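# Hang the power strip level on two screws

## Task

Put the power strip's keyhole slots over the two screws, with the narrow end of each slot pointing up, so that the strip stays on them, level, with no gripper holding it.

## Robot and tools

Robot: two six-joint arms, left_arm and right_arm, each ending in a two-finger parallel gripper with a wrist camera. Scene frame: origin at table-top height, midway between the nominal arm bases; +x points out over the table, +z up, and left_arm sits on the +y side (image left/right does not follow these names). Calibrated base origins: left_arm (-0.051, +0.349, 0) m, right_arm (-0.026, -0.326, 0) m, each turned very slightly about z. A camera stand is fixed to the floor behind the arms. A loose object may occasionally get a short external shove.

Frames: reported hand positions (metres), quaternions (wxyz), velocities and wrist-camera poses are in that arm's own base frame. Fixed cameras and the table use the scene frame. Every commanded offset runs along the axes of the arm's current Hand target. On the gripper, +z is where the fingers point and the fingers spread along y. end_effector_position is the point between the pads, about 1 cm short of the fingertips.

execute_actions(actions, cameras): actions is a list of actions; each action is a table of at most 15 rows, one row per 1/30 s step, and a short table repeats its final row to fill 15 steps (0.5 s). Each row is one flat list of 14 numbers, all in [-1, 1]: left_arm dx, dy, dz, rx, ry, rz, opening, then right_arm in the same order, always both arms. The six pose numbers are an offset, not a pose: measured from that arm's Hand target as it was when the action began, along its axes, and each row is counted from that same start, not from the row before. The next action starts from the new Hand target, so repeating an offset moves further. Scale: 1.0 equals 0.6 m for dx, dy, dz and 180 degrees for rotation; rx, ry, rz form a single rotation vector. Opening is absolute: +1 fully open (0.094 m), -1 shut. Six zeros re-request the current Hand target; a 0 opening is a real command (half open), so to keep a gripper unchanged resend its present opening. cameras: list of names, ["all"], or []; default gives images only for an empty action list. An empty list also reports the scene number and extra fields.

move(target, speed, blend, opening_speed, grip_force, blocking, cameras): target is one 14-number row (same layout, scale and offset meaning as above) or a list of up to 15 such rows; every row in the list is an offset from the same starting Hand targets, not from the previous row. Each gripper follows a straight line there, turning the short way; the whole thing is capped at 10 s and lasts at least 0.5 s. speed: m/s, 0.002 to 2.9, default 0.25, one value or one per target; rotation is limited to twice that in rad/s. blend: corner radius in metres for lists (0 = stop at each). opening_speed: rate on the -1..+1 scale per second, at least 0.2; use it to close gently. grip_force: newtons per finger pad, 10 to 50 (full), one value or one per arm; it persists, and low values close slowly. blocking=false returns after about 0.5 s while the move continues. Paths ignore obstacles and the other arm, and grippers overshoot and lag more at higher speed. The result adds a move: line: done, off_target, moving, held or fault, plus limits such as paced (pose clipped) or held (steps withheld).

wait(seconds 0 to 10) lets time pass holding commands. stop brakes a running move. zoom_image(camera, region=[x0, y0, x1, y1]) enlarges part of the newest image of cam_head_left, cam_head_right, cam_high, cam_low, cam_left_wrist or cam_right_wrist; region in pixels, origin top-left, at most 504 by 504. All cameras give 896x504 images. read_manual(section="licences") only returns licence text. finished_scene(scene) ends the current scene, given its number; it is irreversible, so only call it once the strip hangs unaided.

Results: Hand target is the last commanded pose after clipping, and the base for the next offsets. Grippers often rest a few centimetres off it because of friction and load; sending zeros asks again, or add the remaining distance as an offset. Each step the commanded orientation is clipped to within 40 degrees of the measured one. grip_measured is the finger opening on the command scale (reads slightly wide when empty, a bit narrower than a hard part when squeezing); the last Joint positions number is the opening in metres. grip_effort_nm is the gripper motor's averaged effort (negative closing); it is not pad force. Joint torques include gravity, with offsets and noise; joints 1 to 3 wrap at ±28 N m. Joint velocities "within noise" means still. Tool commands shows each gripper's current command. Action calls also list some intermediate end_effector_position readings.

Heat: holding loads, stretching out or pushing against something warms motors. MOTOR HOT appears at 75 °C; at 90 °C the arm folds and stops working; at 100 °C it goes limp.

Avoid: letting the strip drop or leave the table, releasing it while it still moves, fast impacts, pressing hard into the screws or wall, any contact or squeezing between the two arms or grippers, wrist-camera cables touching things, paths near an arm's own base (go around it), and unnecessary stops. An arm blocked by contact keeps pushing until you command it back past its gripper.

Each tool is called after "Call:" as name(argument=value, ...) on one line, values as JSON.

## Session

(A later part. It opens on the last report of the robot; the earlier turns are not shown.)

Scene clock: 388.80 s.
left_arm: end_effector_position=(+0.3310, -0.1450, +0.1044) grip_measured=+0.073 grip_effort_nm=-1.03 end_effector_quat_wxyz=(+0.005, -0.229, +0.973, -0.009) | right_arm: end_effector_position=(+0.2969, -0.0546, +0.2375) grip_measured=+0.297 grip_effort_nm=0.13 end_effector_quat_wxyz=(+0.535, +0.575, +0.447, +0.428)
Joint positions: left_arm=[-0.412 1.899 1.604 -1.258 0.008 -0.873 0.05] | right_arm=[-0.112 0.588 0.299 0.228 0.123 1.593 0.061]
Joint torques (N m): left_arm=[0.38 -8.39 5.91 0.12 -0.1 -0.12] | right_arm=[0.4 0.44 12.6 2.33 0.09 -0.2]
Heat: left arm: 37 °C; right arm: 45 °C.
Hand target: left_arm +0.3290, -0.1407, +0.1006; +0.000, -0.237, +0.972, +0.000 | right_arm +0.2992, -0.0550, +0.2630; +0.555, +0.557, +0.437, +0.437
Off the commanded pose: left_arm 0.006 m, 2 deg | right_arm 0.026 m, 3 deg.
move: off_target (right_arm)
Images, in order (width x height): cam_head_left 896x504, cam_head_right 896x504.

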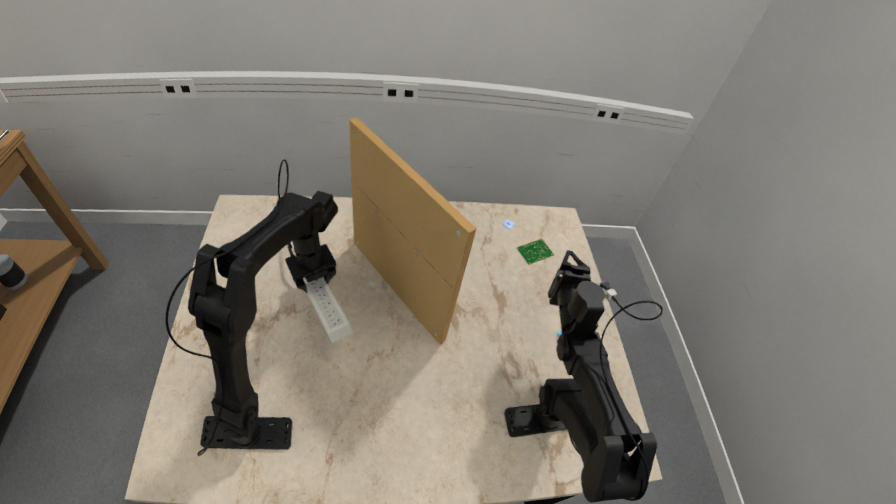

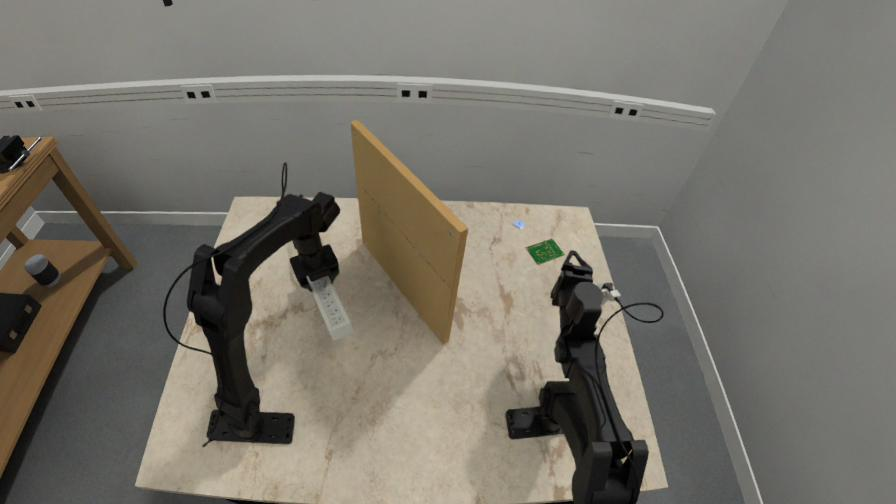

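Call:
move(target=[[0,0,-0.267,0,0,0,-0.3,0,0,0,0,0,0,0.3],[0,0,-0.267,-0.046,-0.684,0.684,-0.3,0,0,0,0,0,0,0.3]], speed=[0.15,0.4], cameras=["all"])

Scene clock: 406.13 s.
left_arm: end_effector_position=(+0.3341, -0.1269, +0.2196) grip_measured=+0.073 grip_effort_nm=-1.03 end_effector_quat_wxyz=(+0.639, +0.682, +0.295, +0.201) | right_arm: end_effector_position=(+0.2969, -0.0547, +0.2378) grip_measured=+0.297 grip_effort_nm=0.12 end_effector_quat_wxyz=(+0.535, +0.575, +0.446, +0.429)
Joint positions: left_arm=[0.036 1.193 0.483 0.545 0.887 1.594 0.05] | right_arm=[-0.112 0.588 0.299 0.229 0.123 1.593 0.061]
Joint torques (N m): left_arm=[-0.7 -3.9 11.62 2.61 1 -0.05] | right_arm=[0.27 0.47 12.59 2.32 0.1 -0.22]
Heat: left arm: 37 °C; right arm: 44 °C.
Hand target: left_arm +0.3290, -0.1406, +0.2610; +0.674, +0.673, +0.215, +0.213 | right_arm +0.2992, -0.0551, +0.2630; +0.555, +0.557, +0.437, +0.437
Off the commanded pose: left_arm 0.044 m, 10 deg | right_arm 0.025 m, 3 deg.
move: off_target (left_arm, right_arm)
camera_calibration:
cam_left_wrist: T_world_to_cam=[[-0.131854, -0.0185259, -0.991096, 0.259458], [0.397264, 0.915034, -0.0699554, 0.036556], [0.908183, -0.402951, -0.113291, -0.242635], [0, 0, 0, 1]] pos_world=[0.240045, -0.126413, 0.232217]
cam_right_wrist: T_world_to_cam=[[-0.0554204, 0.0434913, -0.997515, 0.256243], [-0.20964, 0.976275, 0.0542125, 0.138614], [0.976207, 0.212124, -0.044988, -0.180816], [0, 0, 0, 1]] pos_world=[0.219774, -0.108115, 0.239957]

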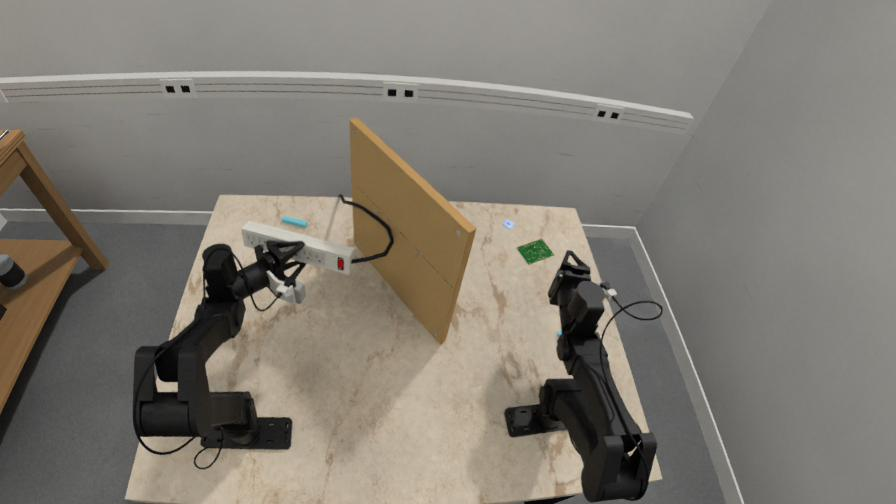

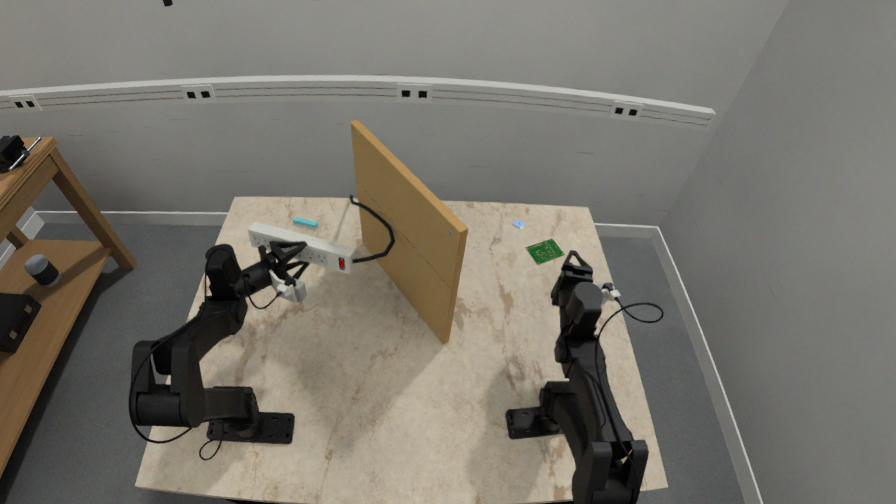

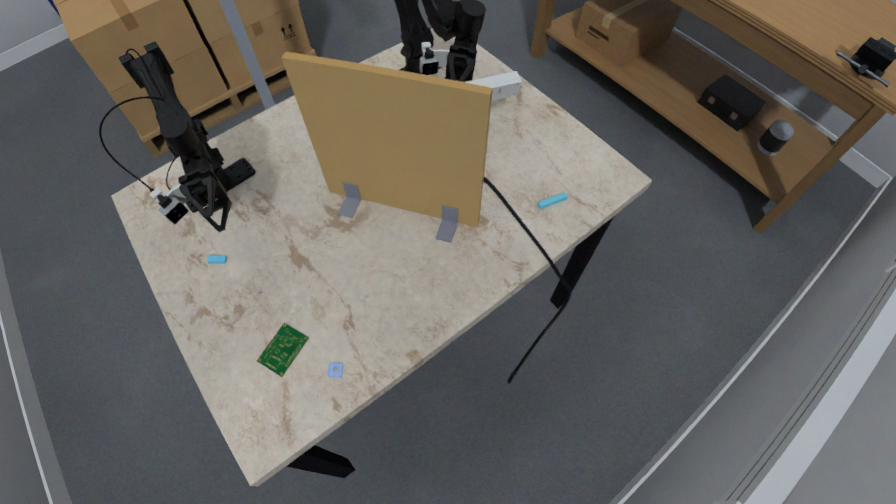

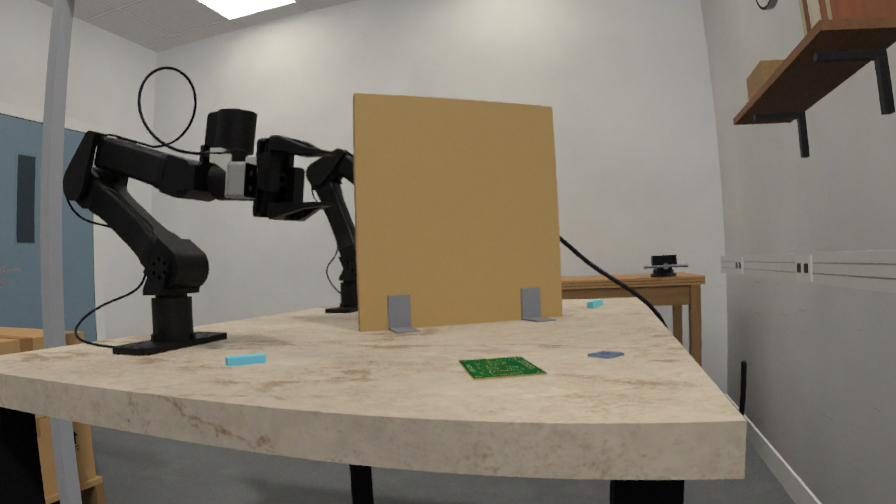

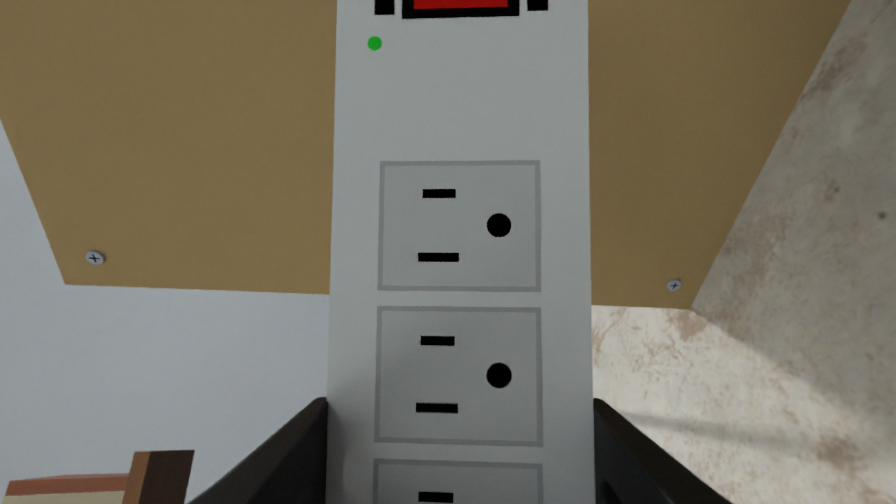

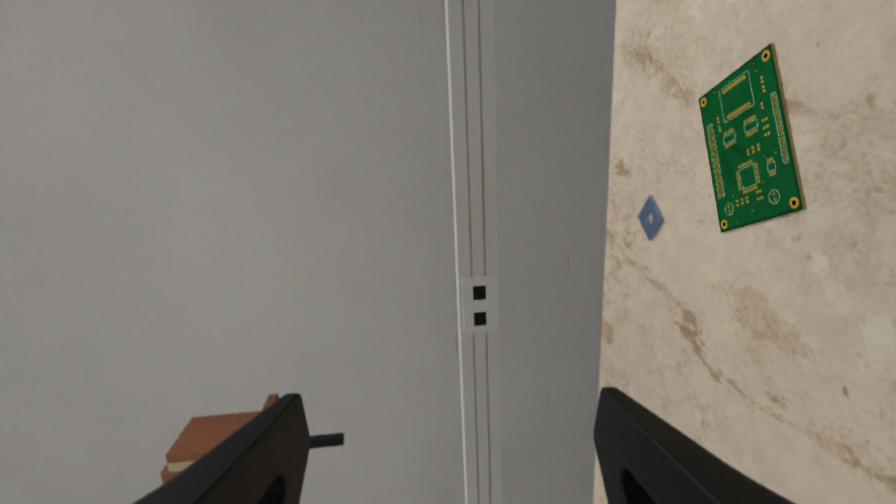

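Call:
zoom_image(camera="cam_head_left", region=[230, 200, 430, 310])

Call:
zoom_image(camera="cam_head_right", region=[230, 200, 430, 310])

Scaled by 2.520 from the camera's 896x504 image, which has a finer 1280x720 frame.

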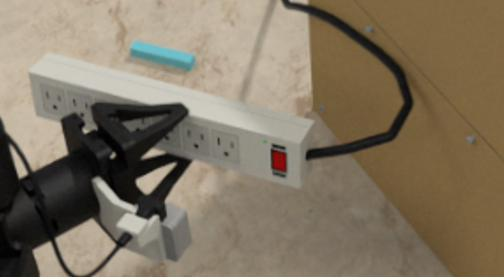

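Scaled by 2.520 from the camera's 896x504 image, which has a finer 1280x720 frame.

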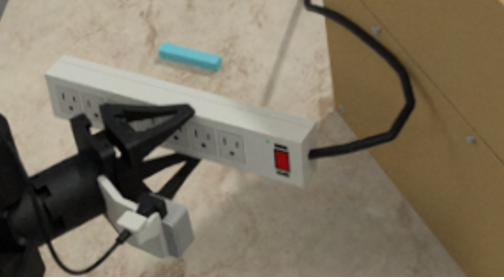

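Call:
move(target=[-0.118,0.017,0.22,-0.031,-0.033,0.033,-0.3,0,0,0,0,0,0,0.3], speed=0.12, cameras=["cam_head_left","cam_head_right","cam_left_wrist"])

Call:
zoom_image(camera="cam_head_left", region=[290, 180, 450, 300])

Call:
zoom_image(camera="cam_head_right", region=[290, 180, 450, 300])

Scene clock: 433.97 s.
left_arm: end_effector_position=(+0.3436, -0.2749, +0.2212) grip_measured=+0.073 grip_effort_nm=-1.03 end_effector_quat_wxyz=(+0.664, +0.700, +0.191, +0.183) | right_arm: end_effector_position=(+0.2969, -0.0547, +0.2378) grip_measured=+0.297 grip_effort_nm=0.13 end_effector_quat_wxyz=(+0.535, +0.575, +0.446, +0.429)
Joint positions: left_arm=[-0.448 1.509 0.647 0.8 0.587 1.609 0.05] | right_arm=[-0.112 0.588 0.299 0.229 0.123 1.593 0.061]
Joint torques (N m): left_arm=[-2.33 -5.96 11.96 3 0.02 0.06] | right_arm=[0.35 0.44 12.52 2.31 0.09 -0.22]
Heat: left arm: 42 °C; right arm: 44 °C.
Hand target: left_arm +0.3474, -0.2893, +0.2712; +0.704, +0.660, +0.134, +0.223 | right_arm +0.2992, -0.0551, +0.2630; +0.555, +0.557, +0.437, +0.437
Off the commanded pose: left_arm 0.052 m, 10 deg | right_arm 0.025 m, 3 deg.
move: off_target (left_arm, right_arm)
camera_calibration:
cam_left_wrist: T_world_to_cam=[[-0.0146667, 0.0163285, -0.999759, 0.23073], [0.563915, 0.825816, 0.00521478, 0.0699925], [0.825703, -0.563703, -0.0213199, -0.34694], [0, 0, 0, 1]] pos_world=[0.250383, -0.257139, 0.222913]
Images, in order (width x height): cam_head_left 896x504, cam_head_right 896x504, cam_left_wrist 896x504.

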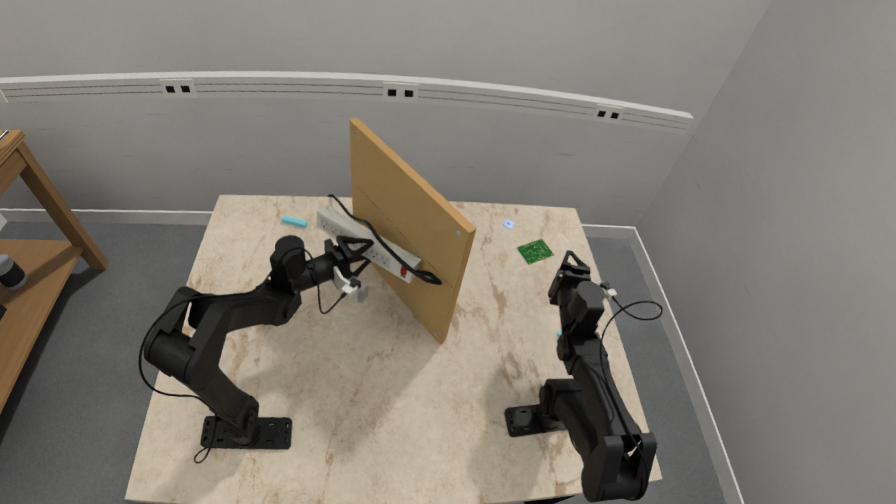

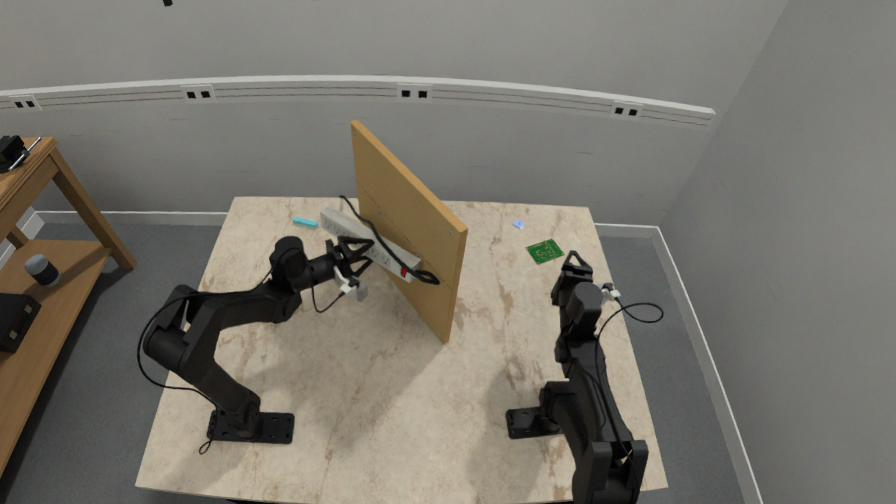

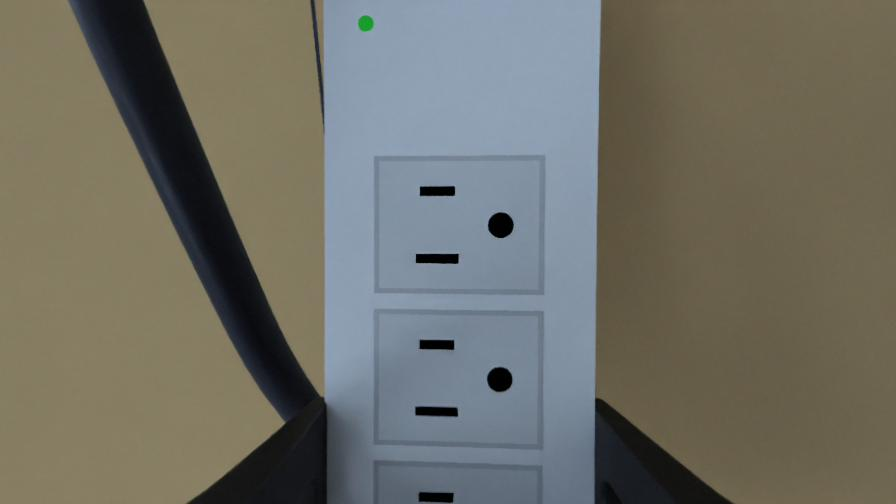

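Scaled by 3.150 from the camera's 896x504 image, which has a finer 1280x720 frame.

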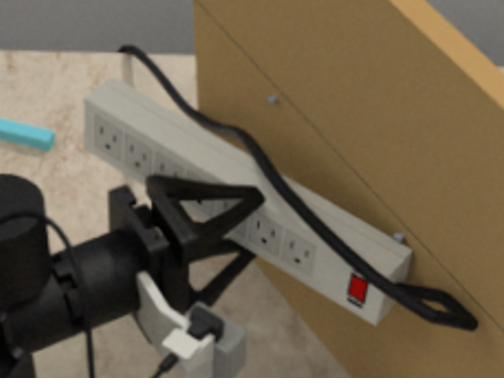

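Scaled by 3.150 from the camera's 896x504 image, which has a finer 1280x720 frame.

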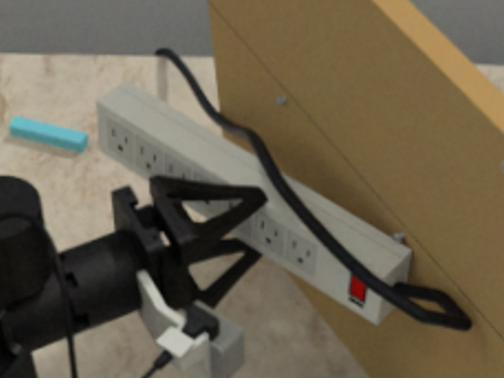

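Call:
move(target=[-0.03,0.002,0.05,-0.017,-0.097,0,-0.3,0,0,0,0,0,0,0.3], speed=0.1, cameras=["cam_head_left","cam_head_right","cam_left_wrist"])

Call:
zoom_image(camera="cam_head_left", region=[310, 190, 440, 290])

Call:
zoom_image(camera="cam_head_right", region=[310, 190, 440, 290])

Scene clock: 453.03 s.
left_arm: end_effector_position=(+0.3392, -0.3152, +0.2310) grip_measured=+0.073 grip_effort_nm=-1.03 end_effector_quat_wxyz=(+0.705, +0.701, +0.068, +0.078) | right_arm: end_effector_position=(+0.2969, -0.0547, +0.2378) grip_measured=+0.297 grip_effort_nm=0.13 end_effector_quat_wxyz=(+0.535, +0.575, +0.446, +0.429)
Joint positions: left_arm=[-0.433 1.722 0.842 0.892 0.93 1.575 0.05] | right_arm=[-0.112 0.588 0.299 0.229 0.123 1.593 0.061]
Joint torques (N m): left_arm=[-1.25 -7.53 12.21 2.68 -0.11 -0.04] | right_arm=[0.35 0.47 12.66 2.31 0.09 -0.19]
Heat: left arm: 45 °C; right arm: 45 °C.
Hand target: left_arm +0.3462, -0.3241, +0.2733; +0.734, +0.668, +0.020, +0.124 | right_arm +0.2992, -0.0551, +0.2630; +0.555, +0.557, +0.437, +0.437
Off the commanded pose: left_arm 0.044 m, 9 deg | right_arm 0.025 m, 3 deg.
move: off_target (left_arm, right_arm)
camera_calibration:
cam_left_wrist: T_world_to_cam=[[0.0138494, -0.035675, -0.999267, 0.214953], [0.800072, 0.599816, -0.0103255, -0.0421026], [0.599745, -0.799343, 0.0368497, -0.376844], [0, 0, 0, 1]] pos_world=[0.256718, -0.268305, 0.228247]
Images, in order (width x height): cam_head_left 896x504, cam_head_right 896x504, cam_left_wrist 896x504.

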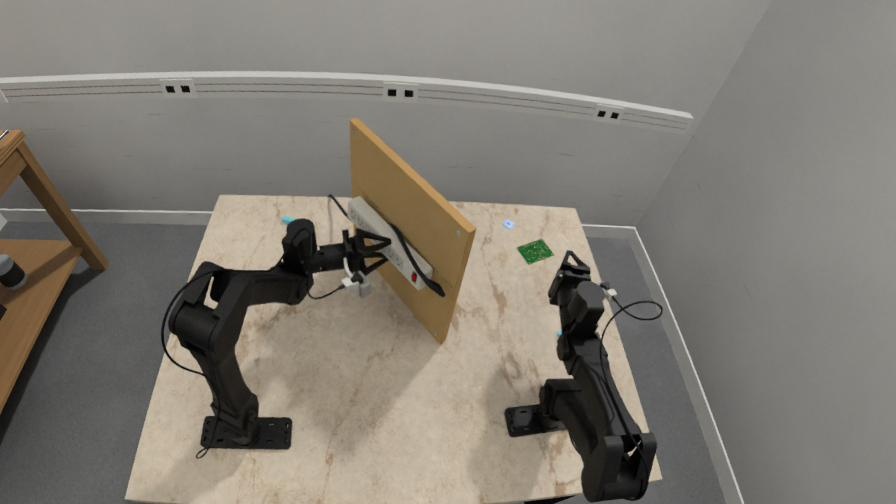

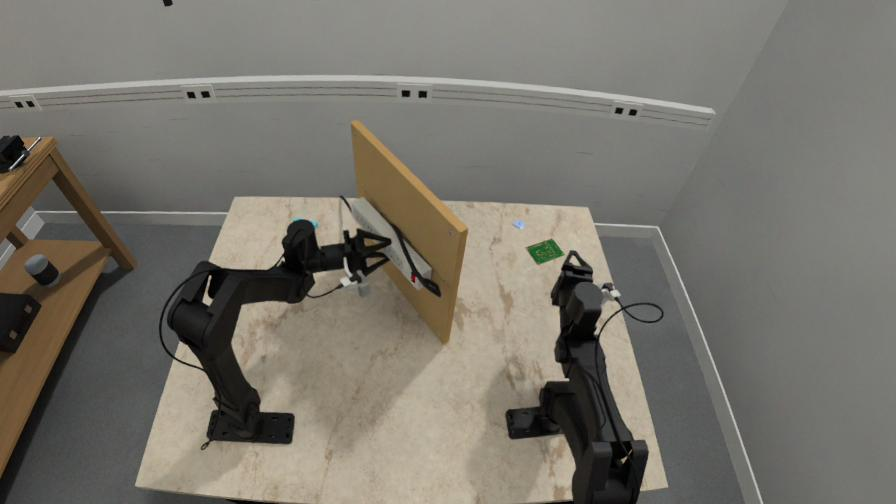

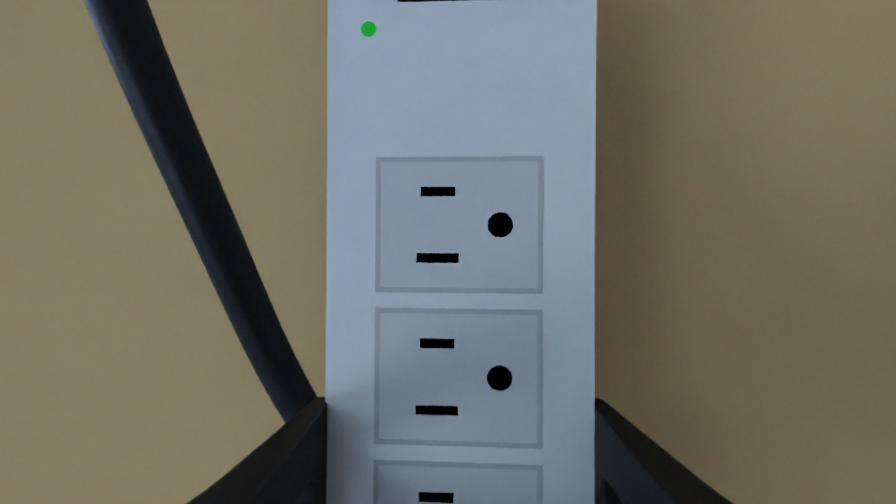

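Scaled by 3.877 from the camera's 896x504 image, which has a finer 1280x720 frame.

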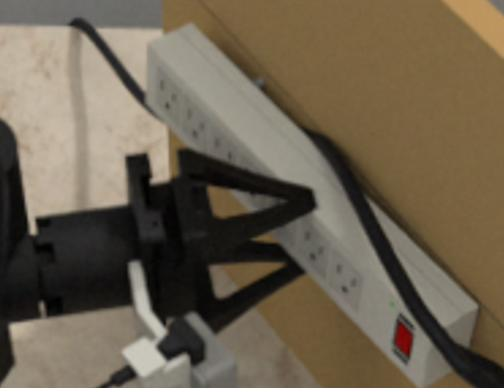

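Scaled by 3.877 from the camera's 896x504 image, which has a finer 1280x720 frame.

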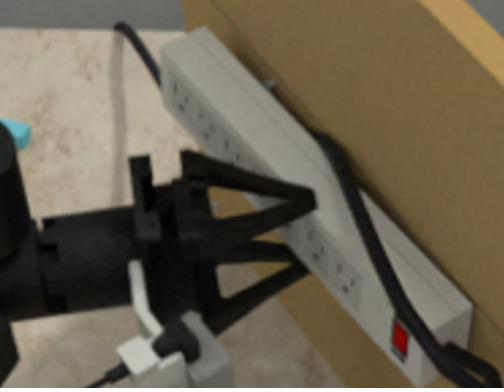

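Call:
move(target=[0.029,-0.018,0.0065,0,-0.007,-0.0045,-0.3,0,0,0,0,0,0,0.3], speed=0.06, cameras=["cam_head_left","cam_head_right"])

Call:
zoom_image(camera="cam_head_left", region=[330, 180, 450, 290])

Call:
zoom_image(camera="cam_head_right", region=[330, 180, 450, 290])

Scene clock: 474.00 s.
left_arm: end_effector_position=(+0.3421, -0.3153, +0.2302) grip_measured=+0.073 grip_effort_nm=-1.03 end_effector_quat_wxyz=(+0.716, +0.696, +0.027, +0.055) | right_arm: end_effector_position=(+0.2969, -0.0547, +0.2378) grip_measured=+0.297 grip_effort_nm=0.13 end_effector_quat_wxyz=(+0.535, +0.575, +0.446, +0.429)
Joint positions: left_arm=[-0.404 1.8 0.896 0.965 1.05 1.554 0.05] | right_arm=[-0.112 0.588 0.299 0.229 0.123 1.593 0.061]
Joint torques (N m): left_arm=[-1.24 -7.21 13.41 2.21 -0.82 -0.18] | right_arm=[0.46 0.35 12.53 2.3 0.12 -0.24]
Heat: left arm: 47 °C; right arm: 45 °C.
Hand target: left_arm +0.3655, -0.3252, +0.2653; +0.735, +0.669, +0.017, +0.111 | right_arm +0.2992, -0.0551, +0.2630; +0.555, +0.557, +0.437, +0.437
Off the commanded pose: left_arm 0.043 m, 8 deg | right_arm 0.025 m, 3 deg.
move: off_target (left_arm, right_arm)
Images, in order (width x height): cam_head_left 896x504, cam_head_right 896x504.

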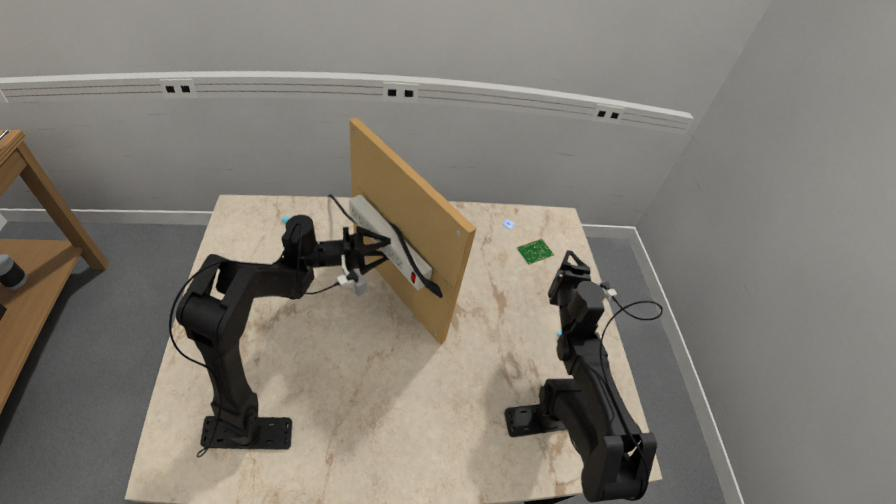

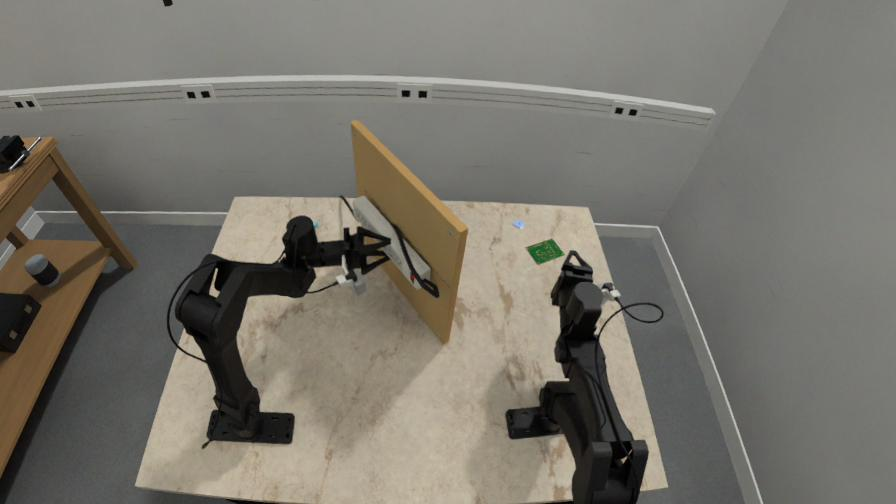

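Scaled by 4.200 from the camera's 896x504 image, which has a finer 1280x720 frame.

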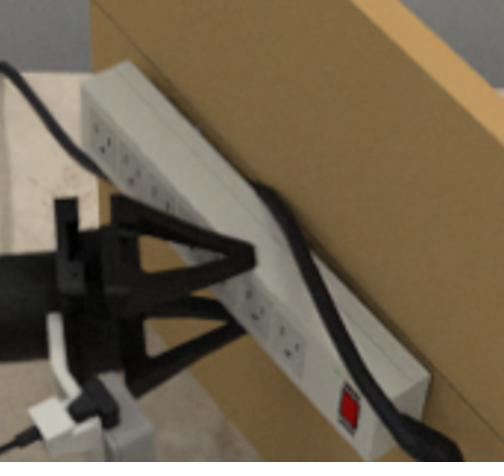

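Scaled by 4.200 from the camera's 896x504 image, which has a finer 1280x720 frame.

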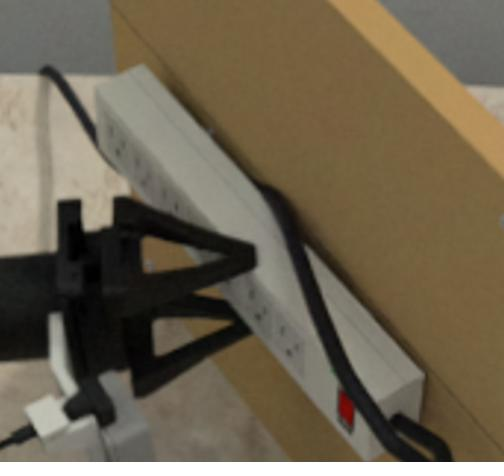

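Call:
move(target=[0.025,-0.02,0.0065,0,0,0,-0.3,0,0,0,0,0,0,0.3], speed=0.06, cameras=["cam_head_left"])

Call:
zoom_image(camera="cam_head_left", region=[330, 180, 450, 290])

Scene clock: 481.20 s.
left_arm: end_effector_position=(+0.3445, -0.3151, +0.2289) grip_measured=+0.073 grip_effort_nm=-1.03 end_effector_quat_wxyz=(+0.722, +0.690, -0.011, +0.046) | right_arm: end_effector_position=(+0.2969, -0.0547, +0.2378) grip_measured=+0.297 grip_effort_nm=0.13 end_effector_quat_wxyz=(+0.535, +0.575, +0.446, +0.429)
Joint positions: left_arm=[-0.385 1.863 0.942 1.033 1.135 1.549 0.05] | right_arm=[-0.112 0.588 0.299 0.229 0.123 1.593 0.061]
Joint torques (N m): left_arm=[-1.26 -7.01 13.5 1.75 -1.51 -0.22] | right_arm=[0.5 0.43 12.7 2.29 0.08 -0.24]
Heat: left arm: 47 °C; right arm: 45 °C.
Hand target: left_arm +0.3825, -0.3272, +0.2558; +0.735, +0.669, +0.017, +0.111 | right_arm +0.2992, -0.0551, +0.2630; +0.555, +0.557, +0.437, +0.437
Off the commanded pose: left_arm 0.048 m, 9 deg | right_arm 0.025 m, 3 deg.
move: off_target (left_arm, right_arm)
Images, in order (width x height): cam_head_left 896x504.

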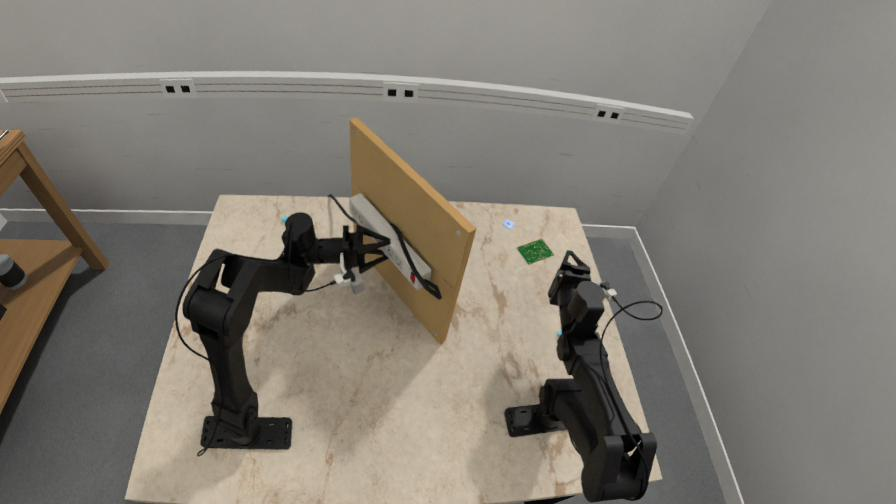

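Scaled by 4.200 from the camera's 896x504 image, which has a finer 1280x720 frame.

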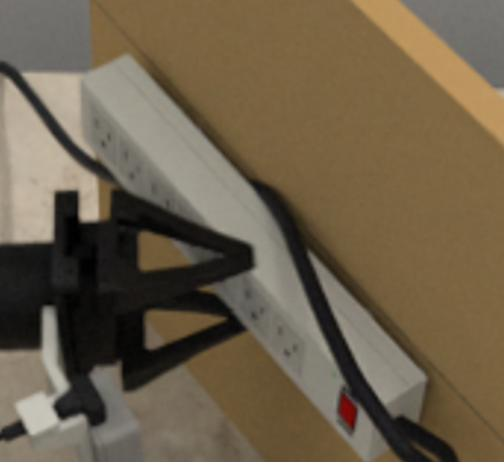

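Call:
move(target=[[-0.04,0.02,-0.17,0,0,0,-0.3,0,0,0,0,0,0,0.3],[-0.04,0.24,-0.17,0,0,0,-0.3,0,0,0,0,0,0,0.3]], speed=0.12, blend=[0.02,0], cameras=["cam_head_left","cam_head_right","cam_high","cam_left_wrist"])

Scene clock: 503.20 s.
left_arm: end_effector_position=(+0.3292, -0.2225, +0.3501) grip_measured=+0.073 grip_effort_nm=-1.03 end_effector_quat_wxyz=(+0.727, +0.681, +0.064, +0.069) | right_arm: end_effector_position=(+0.2969, -0.0547, +0.2378) grip_measured=+0.297 grip_effort_nm=0.13 end_effector_quat_wxyz=(+0.535, +0.575, +0.446, +0.429)
Joint positions: left_arm=[-0.156 1.434 0.973 0.654 1.221 1.391 0.05] | right_arm=[-0.112 0.588 0.299 0.229 0.123 1.593 0.061]
Joint torques (N m): left_arm=[0.28 -8.57 11.37 1.82 -0.06 0.07] | right_arm=[0.24 0.43 12.52 2.29 0.1 -0.19]
Heat: left arm: 46 °C; right arm: 45 °C.
Hand target: left_arm +0.3211, -0.2202, +0.3843; +0.735, +0.669, +0.016, +0.111 | right_arm +0.2992, -0.0551, +0.2630; +0.555, +0.557, +0.437, +0.437
Off the commanded pose: left_arm 0.035 m, 7 deg | right_arm 0.025 m, 3 deg.
move: off_target (left_arm, right_arm)
camera_calibration:
cam_left_wrist: T_world_to_cam=[[0.011753, -0.0958648, -0.995325, 0.32342], [0.811917, 0.581921, -0.0464605, -0.0837245], [0.583655, -0.807575, 0.0846736, -0.314412], [0, 0, 0, 1]] pos_world=[0.247684, -0.174186, 0.344641]
Images, in order (width x height): cam_head_left 896x504, cam_head_right 896x504, cam_high 896x504, cam_left_wrist 896x504.

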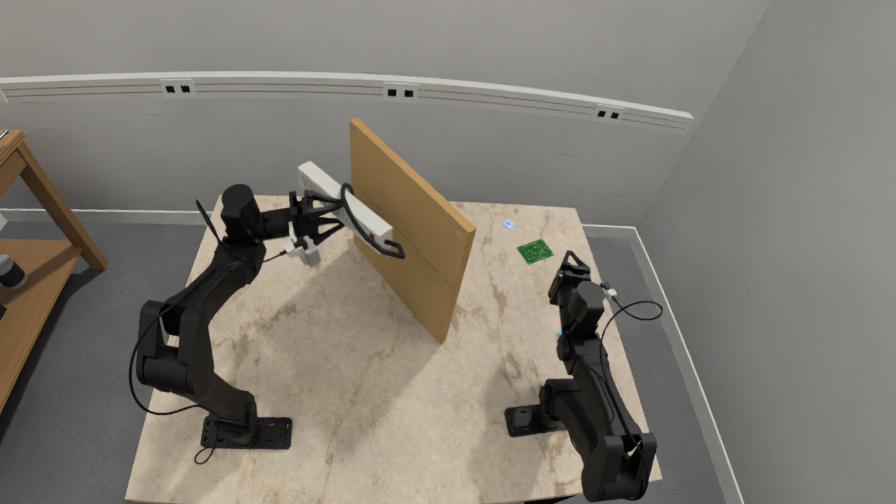

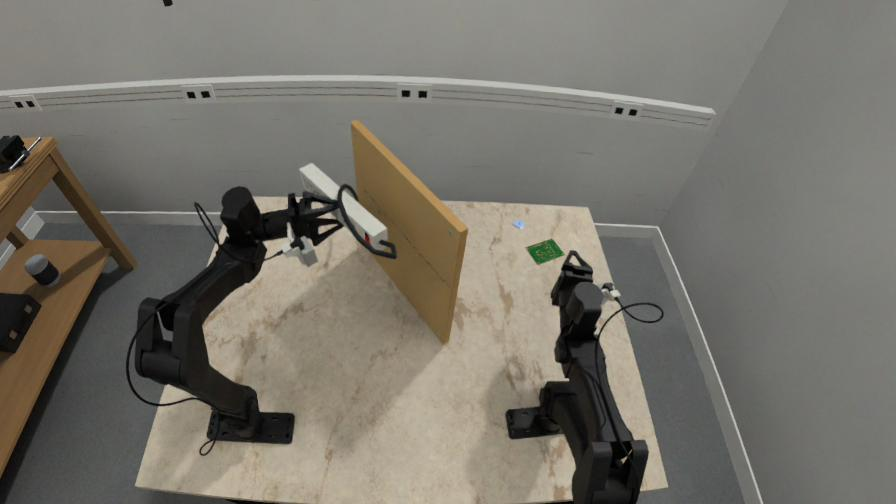

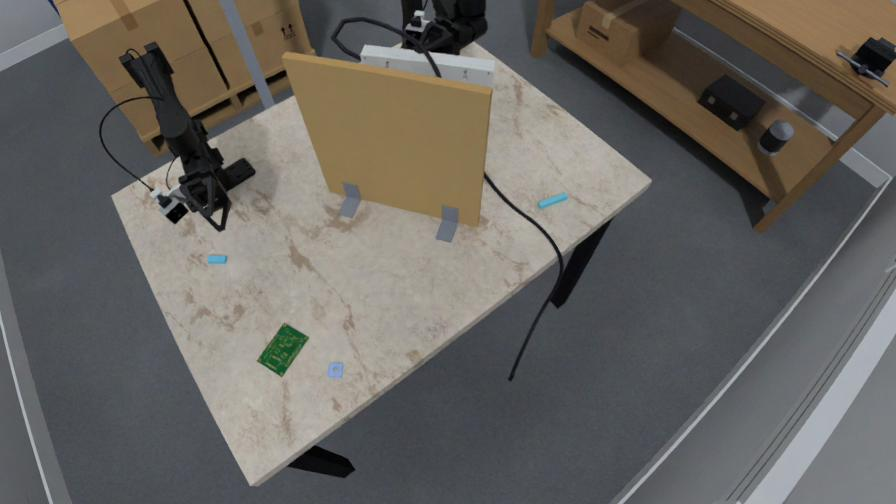

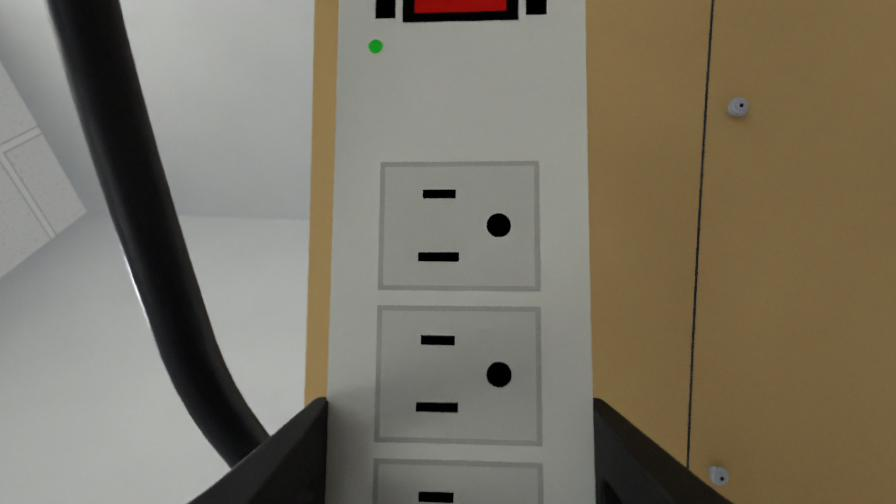

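Call:
move(target=[0.007,0.12,-0.194,0,0.139,0,-0.3,0,0,0,0,0,0,0.3], speed=0.15, cameras=["cam_head_left","cam_high"])

Scene clock: 512.80 s.
left_arm: end_effector_position=(+0.3057, -0.0993, +0.4208) grip_measured=+0.073 grip_effort_nm=-1.03 end_effector_quat_wxyz=(+0.711, +0.635, +0.206, +0.219) | right_arm: end_effector_position=(+0.2969, -0.0547, +0.2378) grip_measured=+0.297 grip_effort_nm=0.13 end_effector_quat_wxyz=(+0.535, +0.575, +0.446, +0.429)
Joint positions: left_arm=[0.225 1.057 0.95 0.386 1.169 1.298 0.05] | right_arm=[-0.112 0.588 0.299 0.229 0.123 1.593 0.061]
Joint torques (N m): left_arm=[0.46 -4.86 9.32 1.84 -0.23 -0.06] | right_arm=[0.34 0.38 12.57 2.32 0.11 -0.2]
Heat: left arm: 46 °C; right arm: 45 °C.
Hand target: left_arm +0.2950, -0.0995, +0.4435; +0.714, +0.629, +0.175, +0.253 | right_arm +0.2992, -0.0551, +0.2630; +0.555, +0.557, +0.437, +0.437
Off the commanded pose: left_arm 0.025 m, 5 deg | right_arm 0.025 m, 3 deg.
move: off_target (left_arm, right_arm)
Images, in order (width x height): cam_head_left 896x504, cam_high 896x504.

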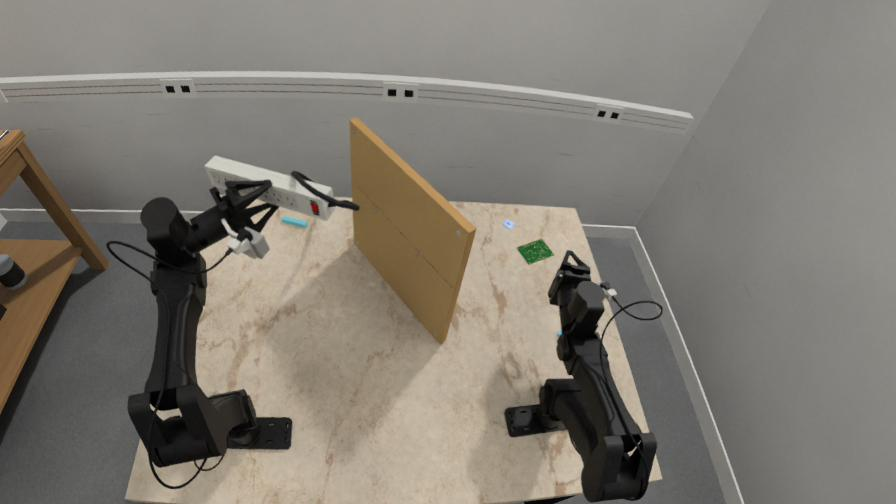

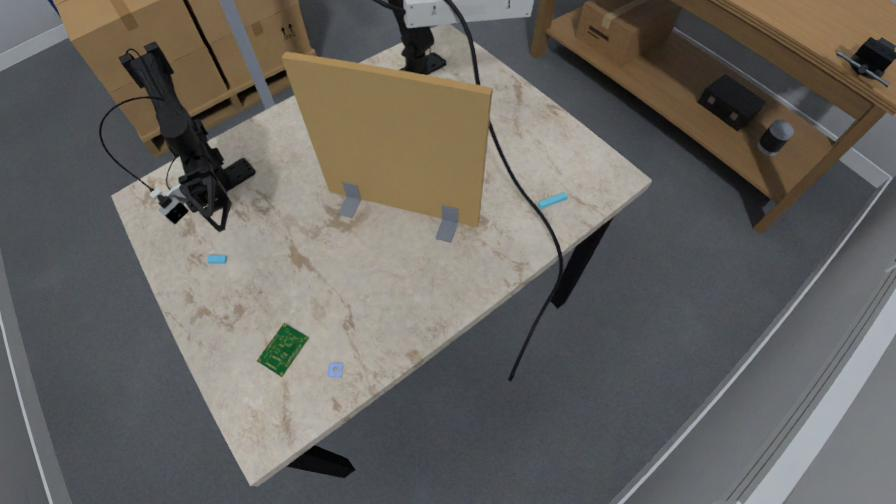

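Call:
move(target=[0,0,0,0.36,0,0,-0.3,0,0,0,0,0,0,0.3], speed=0.25, cameras=["cam_head_left","cam_high"])

Scene clock: 518.63 s.
left_arm: end_effector_position=(+0.2977, -0.0909, +0.4249) grip_measured=+0.073 grip_effort_nm=-1.03 end_effector_quat_wxyz=(+0.322, +0.843, +0.361, +0.233) | right_arm: end_effector_position=(+0.2969, -0.0547, +0.2378) grip_measured=+0.297 grip_effort_nm=0.13 end_effector_quat_wxyz=(+0.535, +0.575, +0.446, +0.429)
Joint positions: left_arm=[-0.13 1.522 2.311 -1.585 0.296 2.082 0.05] | right_arm=[-0.112 0.588 0.299 0.229 0.123 1.593 0.061]
Joint torques (N m): left_arm=[-1.06 -4.37 7.35 1.79 0.44 0] | right_arm=[0.36 0.49 12.57 2.27 0.11 -0.21]
Heat: left arm: 46 °C; right arm: 45 °C.
Hand target: left_arm +0.2950, -0.0995, +0.4435; +0.266, +0.913, +0.284, +0.120 | right_arm +0.2992, -0.0551, +0.2630; +0.555, +0.557, +0.437, +0.437
Off the commanded pose: left_arm 0.021 m, 19 deg | right_arm 0.025 m, 3 deg.
joint read past its limit (left arm) — joint 4 (wrist pitch), lower limit.
joint sent to its limit (left arm) — joint 4 (wrist pitch), lower limit; joint 6 (wrist roll), upper limit. The joint targets are off in orientation, not in position.
move: off_target (left_arm, right_arm)
Images, in order (width x height): cam_head_left 896x504, cam_high 896x504.

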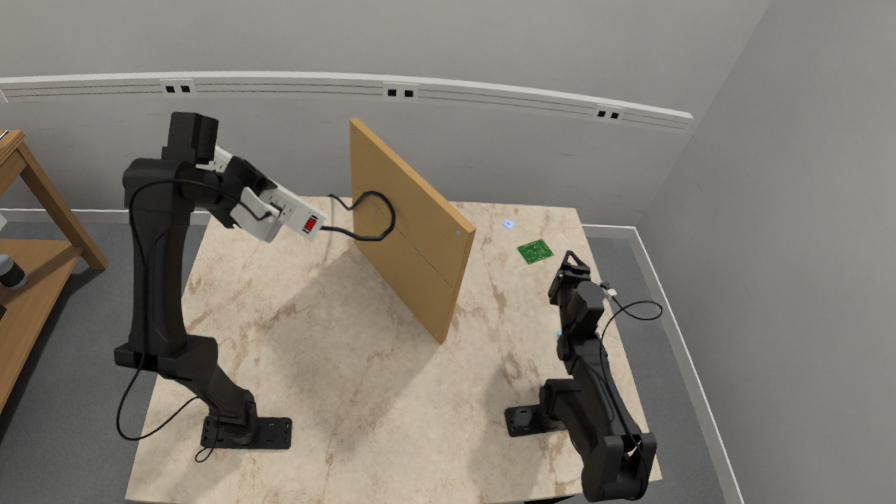

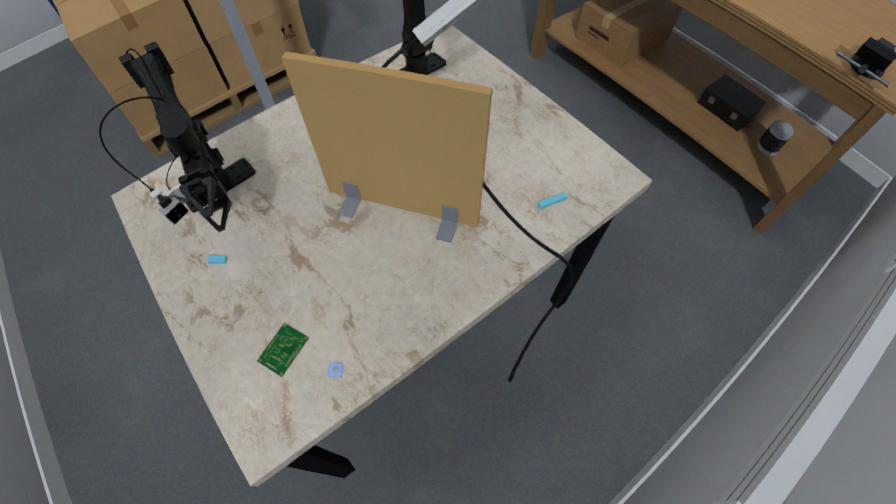

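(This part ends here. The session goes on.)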